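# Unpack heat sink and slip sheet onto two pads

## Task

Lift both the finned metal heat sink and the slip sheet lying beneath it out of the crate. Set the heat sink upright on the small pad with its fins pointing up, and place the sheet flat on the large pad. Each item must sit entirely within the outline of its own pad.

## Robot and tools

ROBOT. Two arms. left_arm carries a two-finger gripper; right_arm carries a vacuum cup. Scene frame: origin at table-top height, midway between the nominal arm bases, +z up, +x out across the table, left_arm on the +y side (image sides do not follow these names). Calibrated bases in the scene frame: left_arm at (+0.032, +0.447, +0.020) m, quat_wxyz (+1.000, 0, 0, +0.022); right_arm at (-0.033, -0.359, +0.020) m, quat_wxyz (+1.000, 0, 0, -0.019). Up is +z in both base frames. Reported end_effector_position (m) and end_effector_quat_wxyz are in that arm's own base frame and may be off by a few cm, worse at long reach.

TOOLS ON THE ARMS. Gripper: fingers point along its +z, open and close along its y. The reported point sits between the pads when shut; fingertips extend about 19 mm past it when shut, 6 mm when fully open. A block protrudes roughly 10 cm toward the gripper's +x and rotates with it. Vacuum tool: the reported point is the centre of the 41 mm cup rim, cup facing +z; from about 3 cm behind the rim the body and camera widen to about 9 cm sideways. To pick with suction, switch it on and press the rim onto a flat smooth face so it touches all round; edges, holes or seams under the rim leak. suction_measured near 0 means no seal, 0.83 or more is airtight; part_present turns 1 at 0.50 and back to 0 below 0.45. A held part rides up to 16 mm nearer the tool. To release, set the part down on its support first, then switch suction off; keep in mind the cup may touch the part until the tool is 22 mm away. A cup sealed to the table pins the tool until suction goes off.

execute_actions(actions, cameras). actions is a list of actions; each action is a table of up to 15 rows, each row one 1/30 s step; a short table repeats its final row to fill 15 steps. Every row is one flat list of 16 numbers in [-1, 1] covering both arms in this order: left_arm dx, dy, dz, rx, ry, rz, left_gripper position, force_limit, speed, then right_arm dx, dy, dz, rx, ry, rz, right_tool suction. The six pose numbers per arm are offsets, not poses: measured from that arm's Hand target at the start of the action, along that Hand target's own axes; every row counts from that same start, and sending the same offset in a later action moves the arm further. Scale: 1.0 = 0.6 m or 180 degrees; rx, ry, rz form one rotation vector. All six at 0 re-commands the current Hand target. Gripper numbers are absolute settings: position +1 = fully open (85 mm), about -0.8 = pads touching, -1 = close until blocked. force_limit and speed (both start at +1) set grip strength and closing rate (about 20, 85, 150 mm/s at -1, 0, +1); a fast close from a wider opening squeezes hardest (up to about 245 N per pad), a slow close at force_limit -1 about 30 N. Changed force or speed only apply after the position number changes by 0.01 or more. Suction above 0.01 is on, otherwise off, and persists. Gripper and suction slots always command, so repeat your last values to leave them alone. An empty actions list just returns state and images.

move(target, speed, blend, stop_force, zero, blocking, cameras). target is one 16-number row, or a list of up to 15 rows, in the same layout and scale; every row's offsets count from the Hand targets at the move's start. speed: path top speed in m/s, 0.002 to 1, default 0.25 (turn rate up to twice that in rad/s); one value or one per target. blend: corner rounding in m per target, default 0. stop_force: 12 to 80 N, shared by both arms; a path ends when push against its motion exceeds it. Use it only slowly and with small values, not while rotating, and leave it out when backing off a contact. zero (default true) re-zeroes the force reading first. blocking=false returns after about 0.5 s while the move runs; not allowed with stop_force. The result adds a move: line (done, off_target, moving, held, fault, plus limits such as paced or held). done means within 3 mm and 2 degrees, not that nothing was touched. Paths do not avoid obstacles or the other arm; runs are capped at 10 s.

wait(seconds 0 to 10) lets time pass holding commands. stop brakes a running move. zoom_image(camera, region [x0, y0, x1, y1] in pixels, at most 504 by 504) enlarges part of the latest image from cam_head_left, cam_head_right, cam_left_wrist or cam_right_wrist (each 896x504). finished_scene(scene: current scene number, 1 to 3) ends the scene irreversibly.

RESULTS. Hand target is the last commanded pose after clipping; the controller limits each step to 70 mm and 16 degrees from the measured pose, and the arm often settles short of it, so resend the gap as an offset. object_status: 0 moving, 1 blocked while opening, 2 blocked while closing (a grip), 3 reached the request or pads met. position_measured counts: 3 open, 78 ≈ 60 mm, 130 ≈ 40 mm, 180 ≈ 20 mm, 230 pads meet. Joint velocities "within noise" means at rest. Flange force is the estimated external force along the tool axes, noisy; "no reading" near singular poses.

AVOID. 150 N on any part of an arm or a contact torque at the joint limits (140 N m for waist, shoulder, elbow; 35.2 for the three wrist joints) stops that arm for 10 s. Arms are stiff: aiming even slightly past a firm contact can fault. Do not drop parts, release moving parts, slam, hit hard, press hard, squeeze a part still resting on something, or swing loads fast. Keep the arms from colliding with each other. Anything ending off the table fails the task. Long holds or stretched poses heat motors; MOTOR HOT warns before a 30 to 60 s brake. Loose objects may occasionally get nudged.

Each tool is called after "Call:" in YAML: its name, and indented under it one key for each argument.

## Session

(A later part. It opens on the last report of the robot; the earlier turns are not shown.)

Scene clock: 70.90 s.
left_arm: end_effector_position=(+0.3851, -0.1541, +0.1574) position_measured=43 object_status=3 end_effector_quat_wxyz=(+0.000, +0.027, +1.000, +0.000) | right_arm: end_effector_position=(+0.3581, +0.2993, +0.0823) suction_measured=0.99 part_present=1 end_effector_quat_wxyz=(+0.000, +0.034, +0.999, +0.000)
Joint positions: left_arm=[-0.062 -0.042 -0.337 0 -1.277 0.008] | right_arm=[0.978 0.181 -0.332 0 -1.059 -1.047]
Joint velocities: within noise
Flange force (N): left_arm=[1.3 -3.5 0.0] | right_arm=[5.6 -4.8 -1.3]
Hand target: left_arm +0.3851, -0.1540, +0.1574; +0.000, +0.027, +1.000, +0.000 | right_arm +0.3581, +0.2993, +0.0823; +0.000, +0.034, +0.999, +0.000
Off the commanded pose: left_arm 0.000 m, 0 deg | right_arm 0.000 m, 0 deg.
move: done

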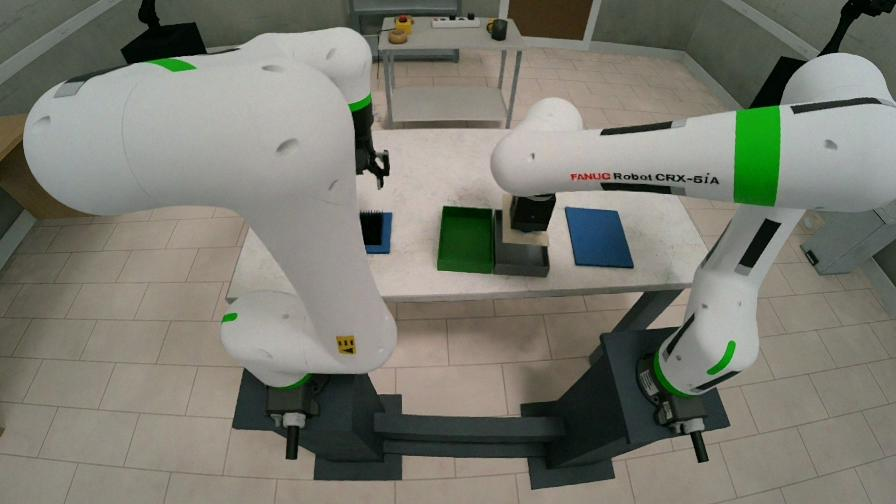

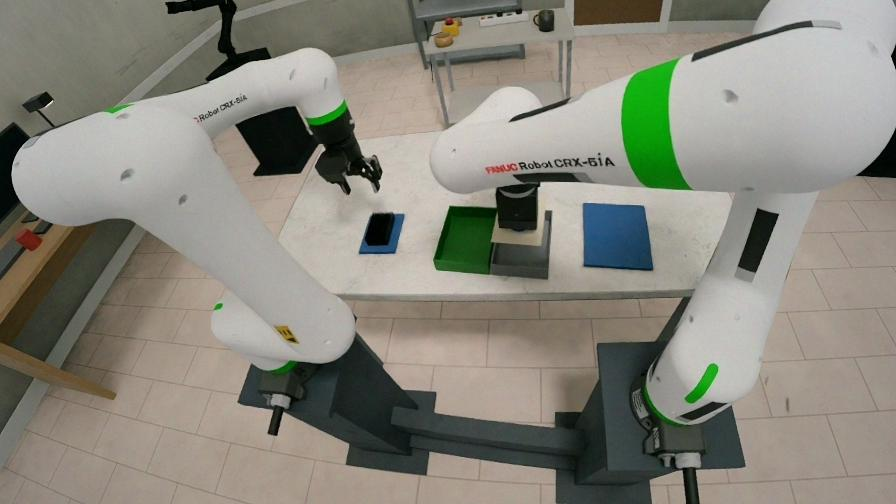

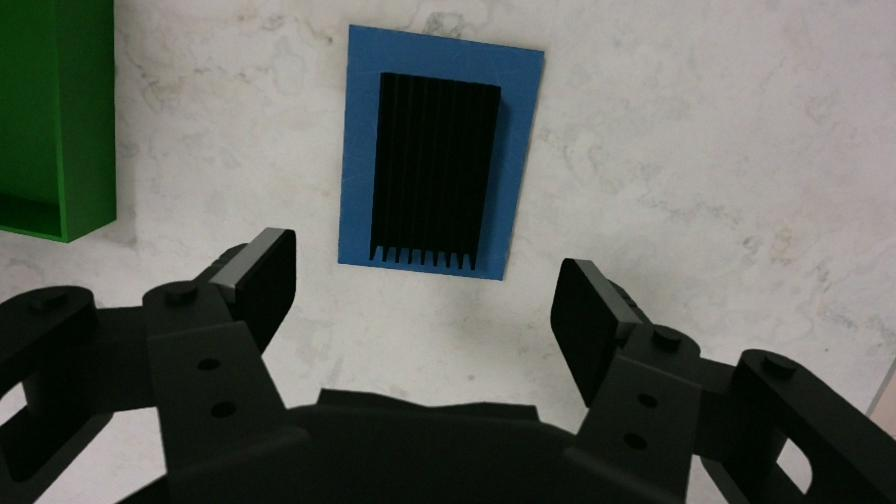

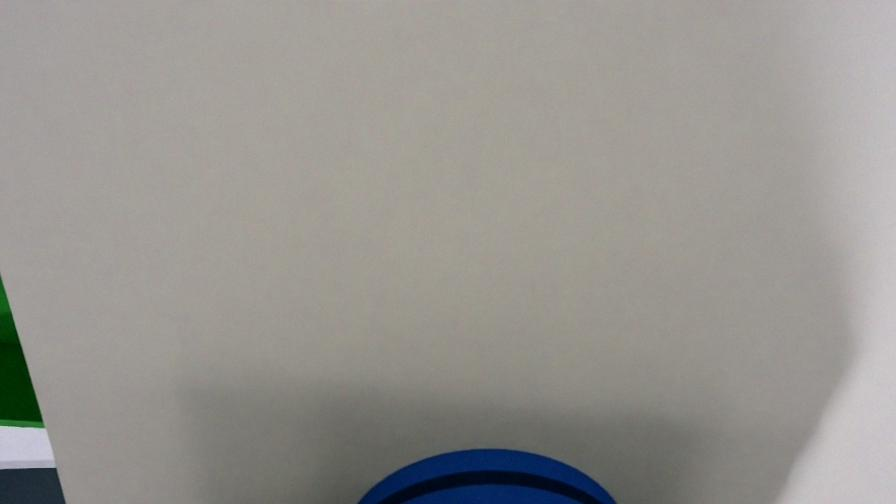

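Call:
move:
  target: [0,0,0,0,0,0,0.69,-0.5,-1,-0.0885,-0.3915,0,0,0,0,1]
  speed: 0.15
  cameras: ["cam_head_left","cam_head_right","cam_right_wrist"]

Scene clock: 73.17 s.
left_arm: end_effector_position=(+0.3851, -0.1540, +0.1574) position_measured=43 object_status=3 end_effector_quat_wxyz=(+0.000, +0.027, +1.000, +0.000) | right_arm: end_effector_position=(+0.3949, +0.0613, +0.0823) suction_measured=0.99 part_present=1 end_effector_quat_wxyz=(+0.000, +0.034, +0.999, +0.000)
Joint positions: left_arm=[-0.062 -0.043 -0.337 0 -1.277 0.008] | right_arm=[0.485 0.018 -0.513 0 -1.041 -0.554]
Joint velocities: within noise
Flange force (N): left_arm=[1.1 -3.2 0.6] | right_arm=[7.3 -1.3 -1.8]
Hand target: left_arm +0.3851, -0.1540, +0.1574; +0.000, +0.027, +1.000, +0.000 | right_arm +0.3949, +0.0613, +0.0823; +0.000, +0.034, +0.999, +0.000
Off the commanded pose: left_arm 0.000 m, 0 deg | right_arm 0.000 m, 0 deg.
move: done
Images, in order (width x height): cam_head_left 896x504, cam_head_right 896x504, cam_right_wrist 896x504.

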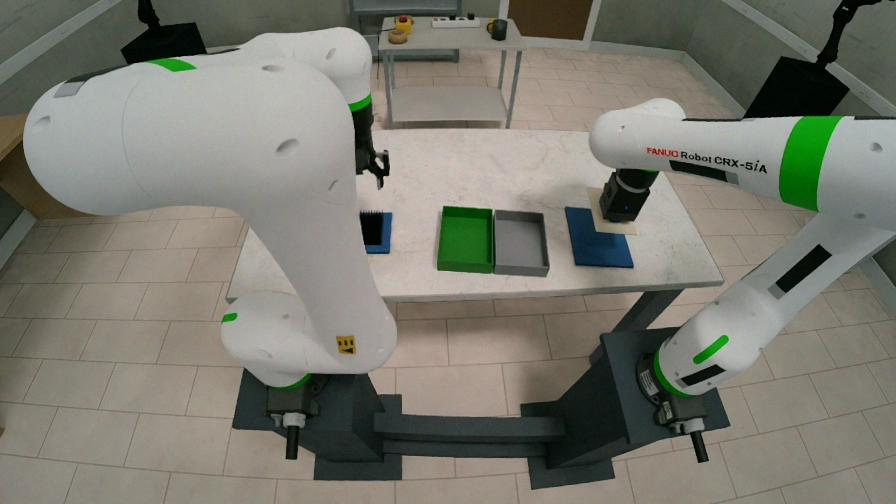

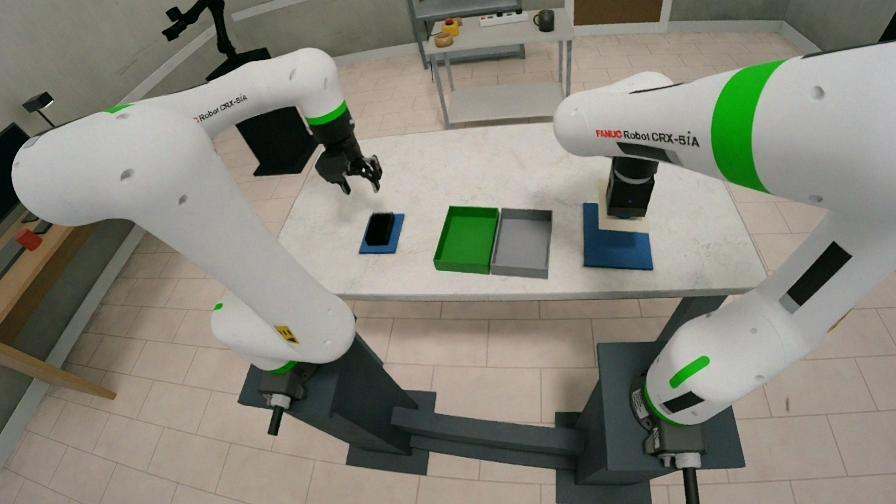

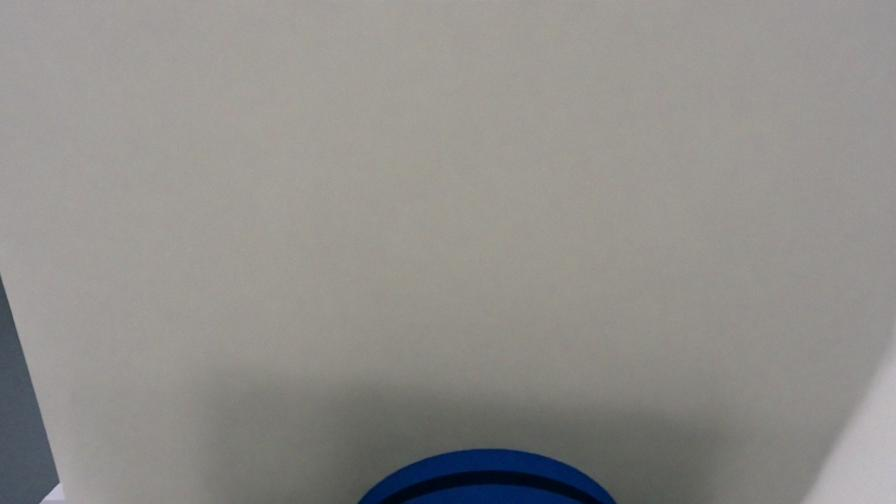

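Call:
move:
  target: [0,0,0,0,0,0,0.69,-0.5,-1,0,0,0.14,0,0,0,1]
  speed: 0.15
  cameras: ["cam_head_left","cam_head_right","cam_right_wrist"]

Call:
zoom_image:
  camera: "cam_head_left"
  region: [550, 180, 650, 280]

Call:
zoom_image:
  camera: "cam_head_right"
  region: [560, 180, 670, 290]

Scene clock: 74.37 s.
left_arm: end_effector_position=(+0.3851, -0.1540, +0.1574) position_measured=43 object_status=3 end_effector_quat_wxyz=(+0.000, +0.027, +1.000, +0.000) | right_arm: end_effector_position=(+0.3947, +0.0613, -0.0018) suction_measured=0.99 part_present=1 end_effector_quat_wxyz=(+0.000, +0.034, +0.999, +0.000)
Joint positions: left_arm=[-0.062 -0.043 -0.337 0 -1.277 0.008] | right_arm=[0.485 0.163 -0.597 0 -0.812 -0.554]
Joint velocities: within noise
Flange force (N): left_arm=[1.1 -3.7 0.8] | right_arm=[5.7 -1.2 -3.1]
Hand target: left_arm +0.3851, -0.1540, +0.1574; +0.000, +0.027, +1.000, +0.000 | right_arm +0.3948, +0.0613, -0.0017; +0.000, +0.034, +0.999, +0.000
Off the commanded pose: left_arm 0.000 m, 0 deg | right_arm 0.000 m, 0 deg.
move: done
Images, in order (width x height): cam_head_left 896x504, cam_head_right 896x504, cam_right_wrist 896x504.

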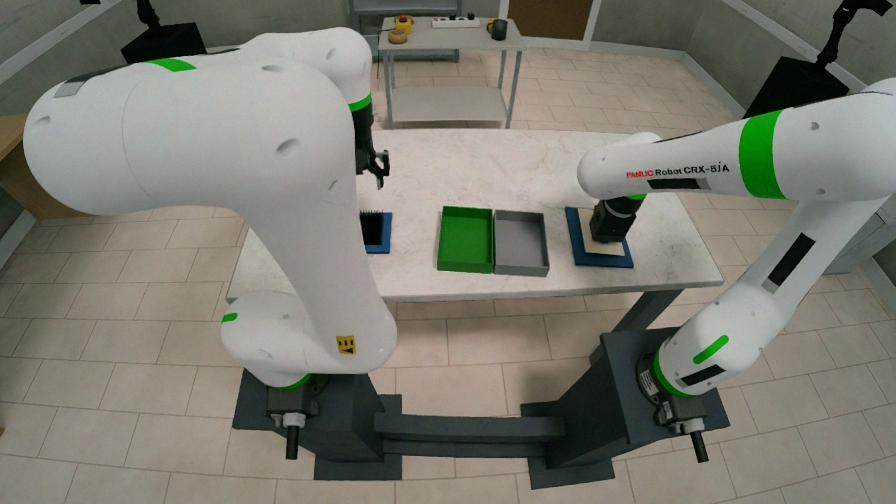

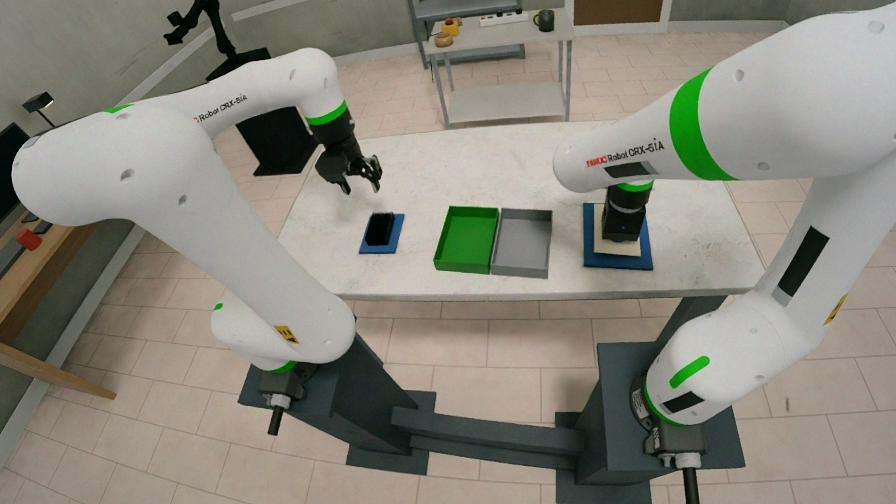

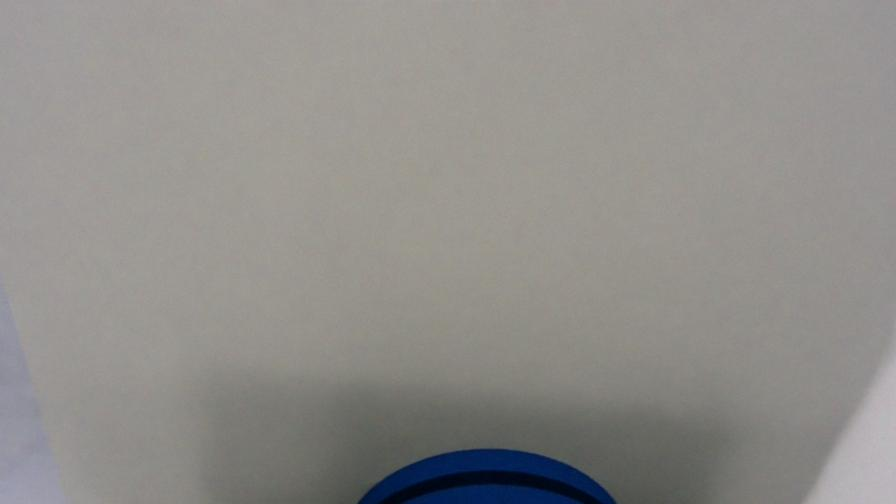

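Scaled by 5.040 from the camera's 896x504 image, which has a finer 1280x720 frame.

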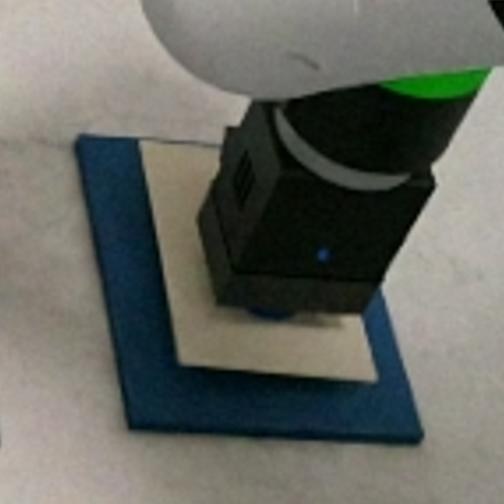

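Scaled by 4.582 from the camera's 896x504 image, which has a finer 1280x720 frame.

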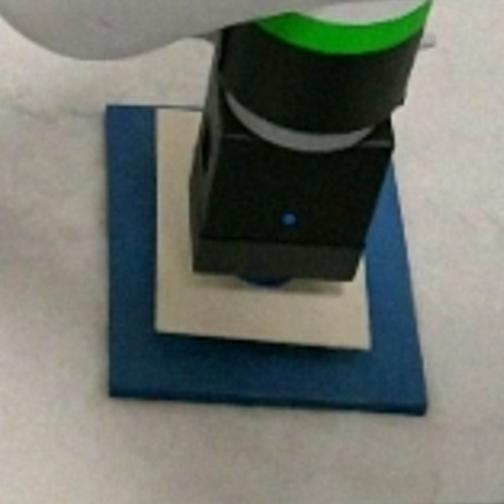

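Call:
move:
  target: [0,0,0,0,0,0,0.69,-0.5,-1,0,0.005,0.06,0,0,0,1]
  speed: 0.012
  stop_force: 12
  cameras: ["cam_head_left","cam_head_right"]

Scene clock: 77.30 s.
left_arm: end_effector_position=(+0.3851, -0.1540, +0.1574) position_measured=43 object_status=3 end_effector_quat_wxyz=(+0.000, +0.027, +1.000, +0.000) | right_arm: end_effector_position=(+0.3950, +0.0632, -0.0247) suction_measured=0.99 part_present=1 end_effector_quat_wxyz=(+0.000, +0.034, +0.999, +0.000)
Joint positions: left_arm=[-0.062 -0.043 -0.337 0 -1.277 0.008] | right_arm=[0.49 0.212 -0.611 0 -0.748 -0.558]
Joint velocities: within noise
Flange force (N): left_arm=[1.0 -3.7 0.1] | right_arm=[11.9 -3.2 -31.5]
Hand target: left_arm +0.3851, -0.1540, +0.1574; +0.000, +0.027, +1.000, +0.000 | right_arm +0.3950, +0.0632, -0.0247; +0.000, +0.034, +0.999, +0.000 (not the last commanded pose)
Off the commanded pose: left_arm 0.000 m, 0 deg | right_arm 0.013 m, 0 deg.
move: contact (right_arm)
Images, in order (width x height): cam_head_left 896x504, cam_head_right 896x504.

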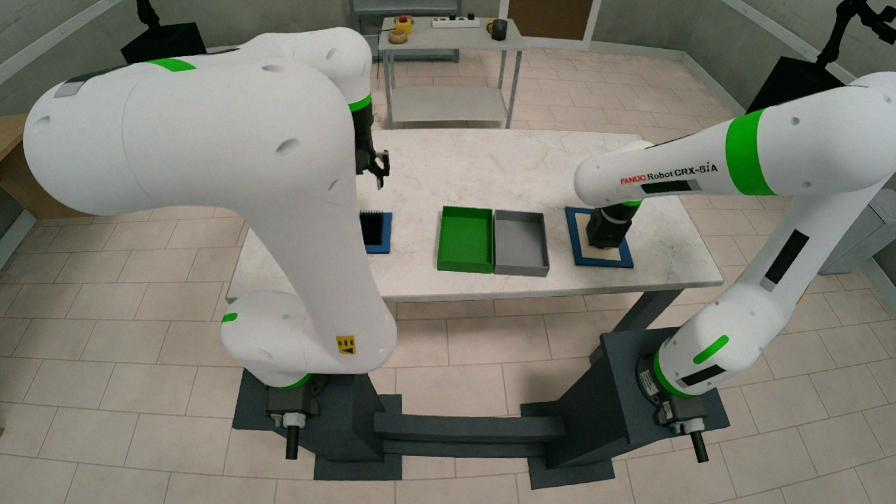

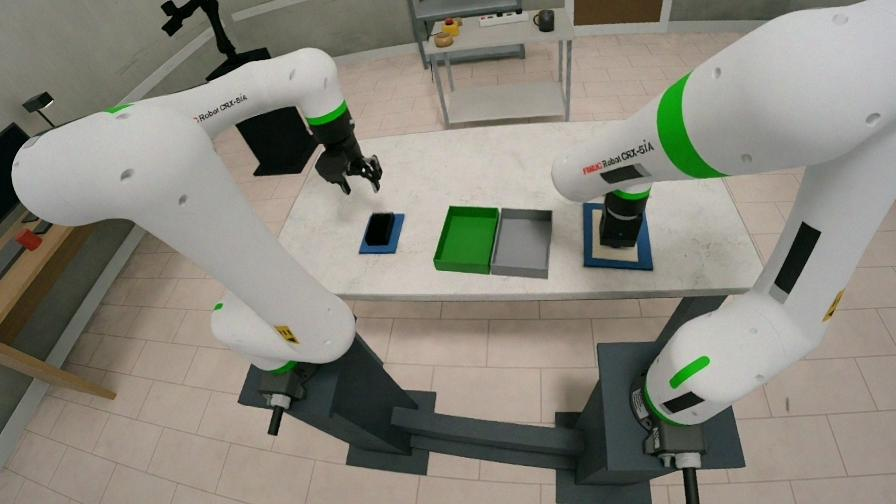

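Call:
move:
  target: [0,0,0,0,0,0,0.69,-0.5,-1,0,0,-0.0015,0,0,0,0]
  speed: 0.02
  cameras: ["cam_head_left"]

Call:
zoom_image:
  camera: "cam_head_left"
  region: [550, 180, 650, 280]

Scene clock: 78.23 s.
left_arm: end_effector_position=(+0.3851, -0.1540, +0.1574) position_measured=43 object_status=3 end_effector_quat_wxyz=(+0.000, +0.027, +1.000, +0.000) | right_arm: end_effector_position=(+0.3949, +0.0632, -0.0238) suction_measured=0.00 part_present=0 end_effector_quat_wxyz=(+0.000, +0.034, +0.999, +0.000)
Joint positions: left_arm=[-0.062 -0.043 -0.337 0 -1.277 0.008] | right_arm=[0.49 0.21 -0.611 0 -0.75 -0.558]
Joint velocities: within noise
Flange force (N): left_arm=[1.0 -3.4 0.7] | right_arm=[9.8 -1.4 -31.4]
Hand target: left_arm +0.3851, -0.1540, +0.1574; +0.000, +0.027, +1.000, +0.000 | right_arm +0.3950, +0.0632, -0.0238; +0.000, +0.034, +0.999, +0.000
Off the commanded pose: left_arm 0.000 m, 0 deg | right_arm 0.000 m, 0 deg.
move: done
Images, in order (width x height): cam_head_left 896x504.

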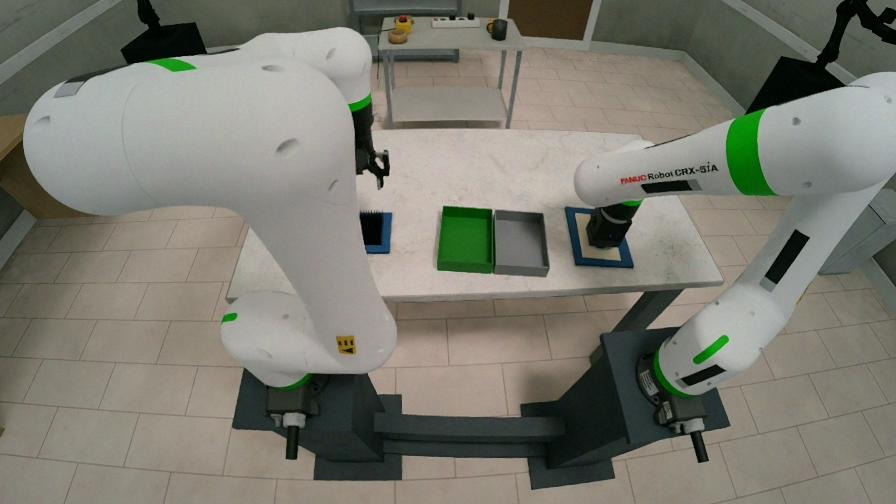

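Scaled by 5.040 from the camera's 896x504 image, which has a finer 1280x720 frame.

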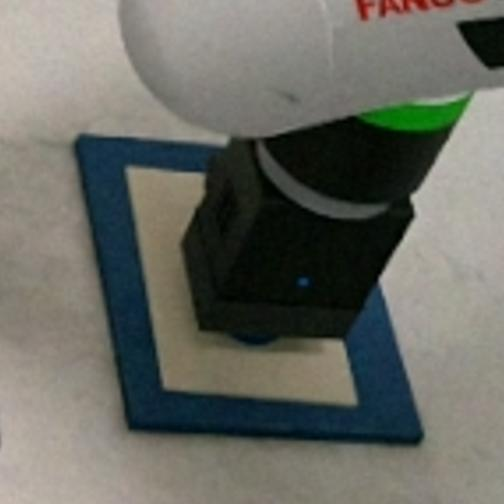

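Call:
move:
  target:
    - [0,0,0,0,0,0,0.69,-0.5,-1,0,0,-0.06,0,0,0,0]
    - [0,0,0,0,0,0,0.69,-0.5,-1,0.05,0,-0.3,0,0,0,0]
  speed: [0.05, 0.2]
  blend: [0.01, 0]

Scene clock: 80.33 s.
left_arm: end_effector_position=(+0.3851, -0.1540, +0.1574) position_measured=43 object_status=3 end_effector_quat_wxyz=(+0.000, +0.027, +1.000, +0.000) | right_arm: end_effector_position=(+0.3652, +0.0653, +0.1563) suction_measured=0.00 part_present=0 end_effector_quat_wxyz=(+0.000, +0.034, +0.999, +0.000)
Joint positions: left_arm=[-0.062 -0.043 -0.337 0 -1.277 0.008] | right_arm=[0.535 -0.145 -0.475 0 -1.241 -0.604]
Joint velocities: within noise
Flange force (N): left_arm=[1.2 -3.6 0.6] | right_arm=[7.6 -1.0 -0.2]
Hand target: left_arm +0.3851, -0.1540, +0.1574; +0.000, +0.027, +1.000, +0.000 | right_arm +0.3652, +0.0653, +0.1563; +0.000, +0.034, +0.999, +0.000
Off the commanded pose: left_arm 0.000 m, 0 deg | right_arm 0.000 m, 0 deg.
move: done

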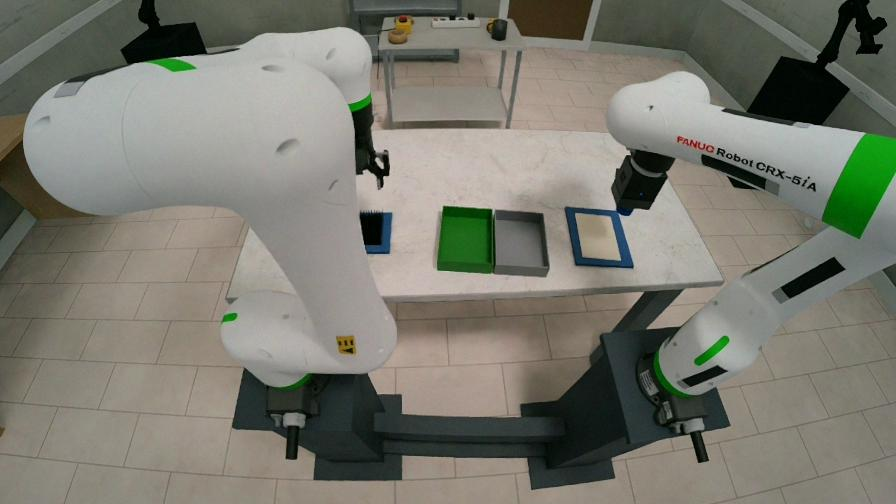

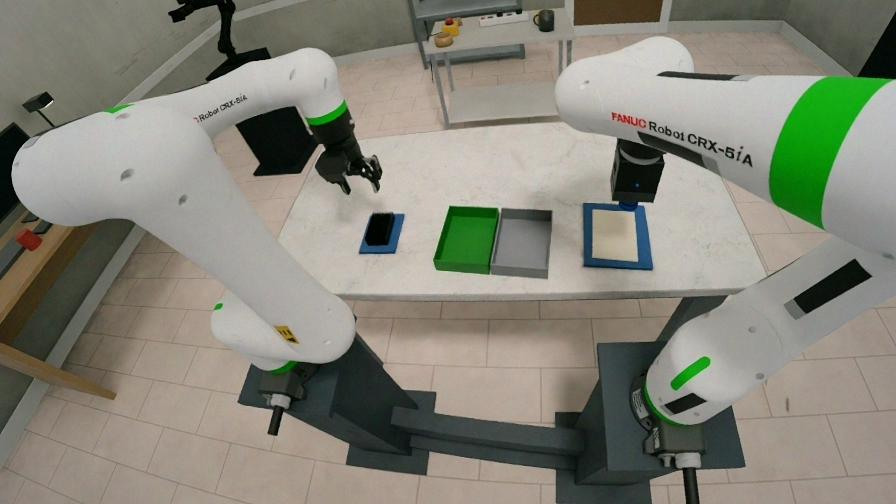

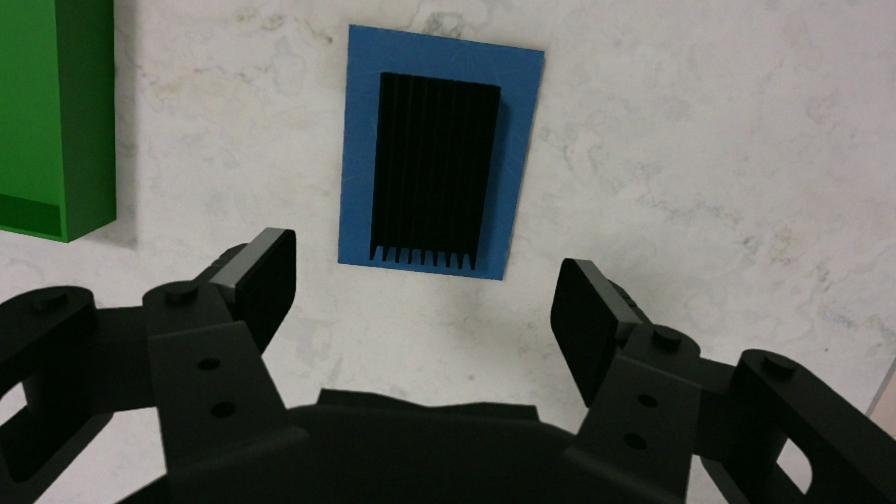

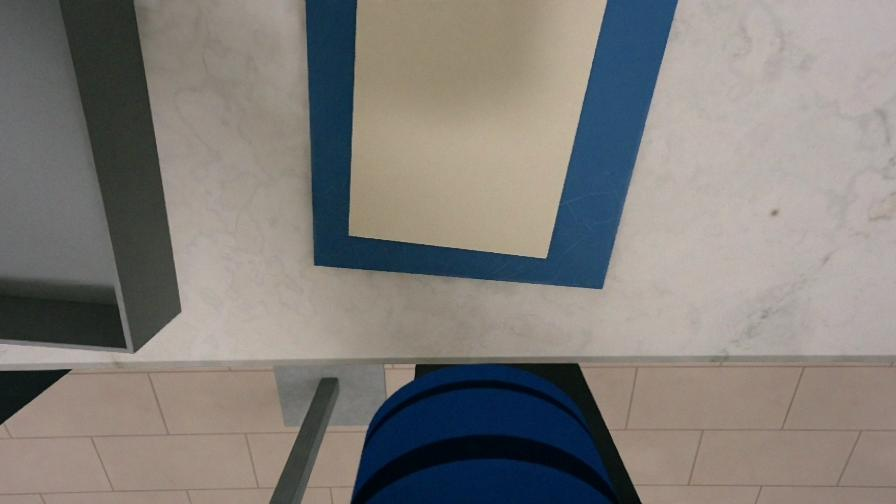

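Call:
finished_scene:
  scene: 1

The scene is finished: the task was done.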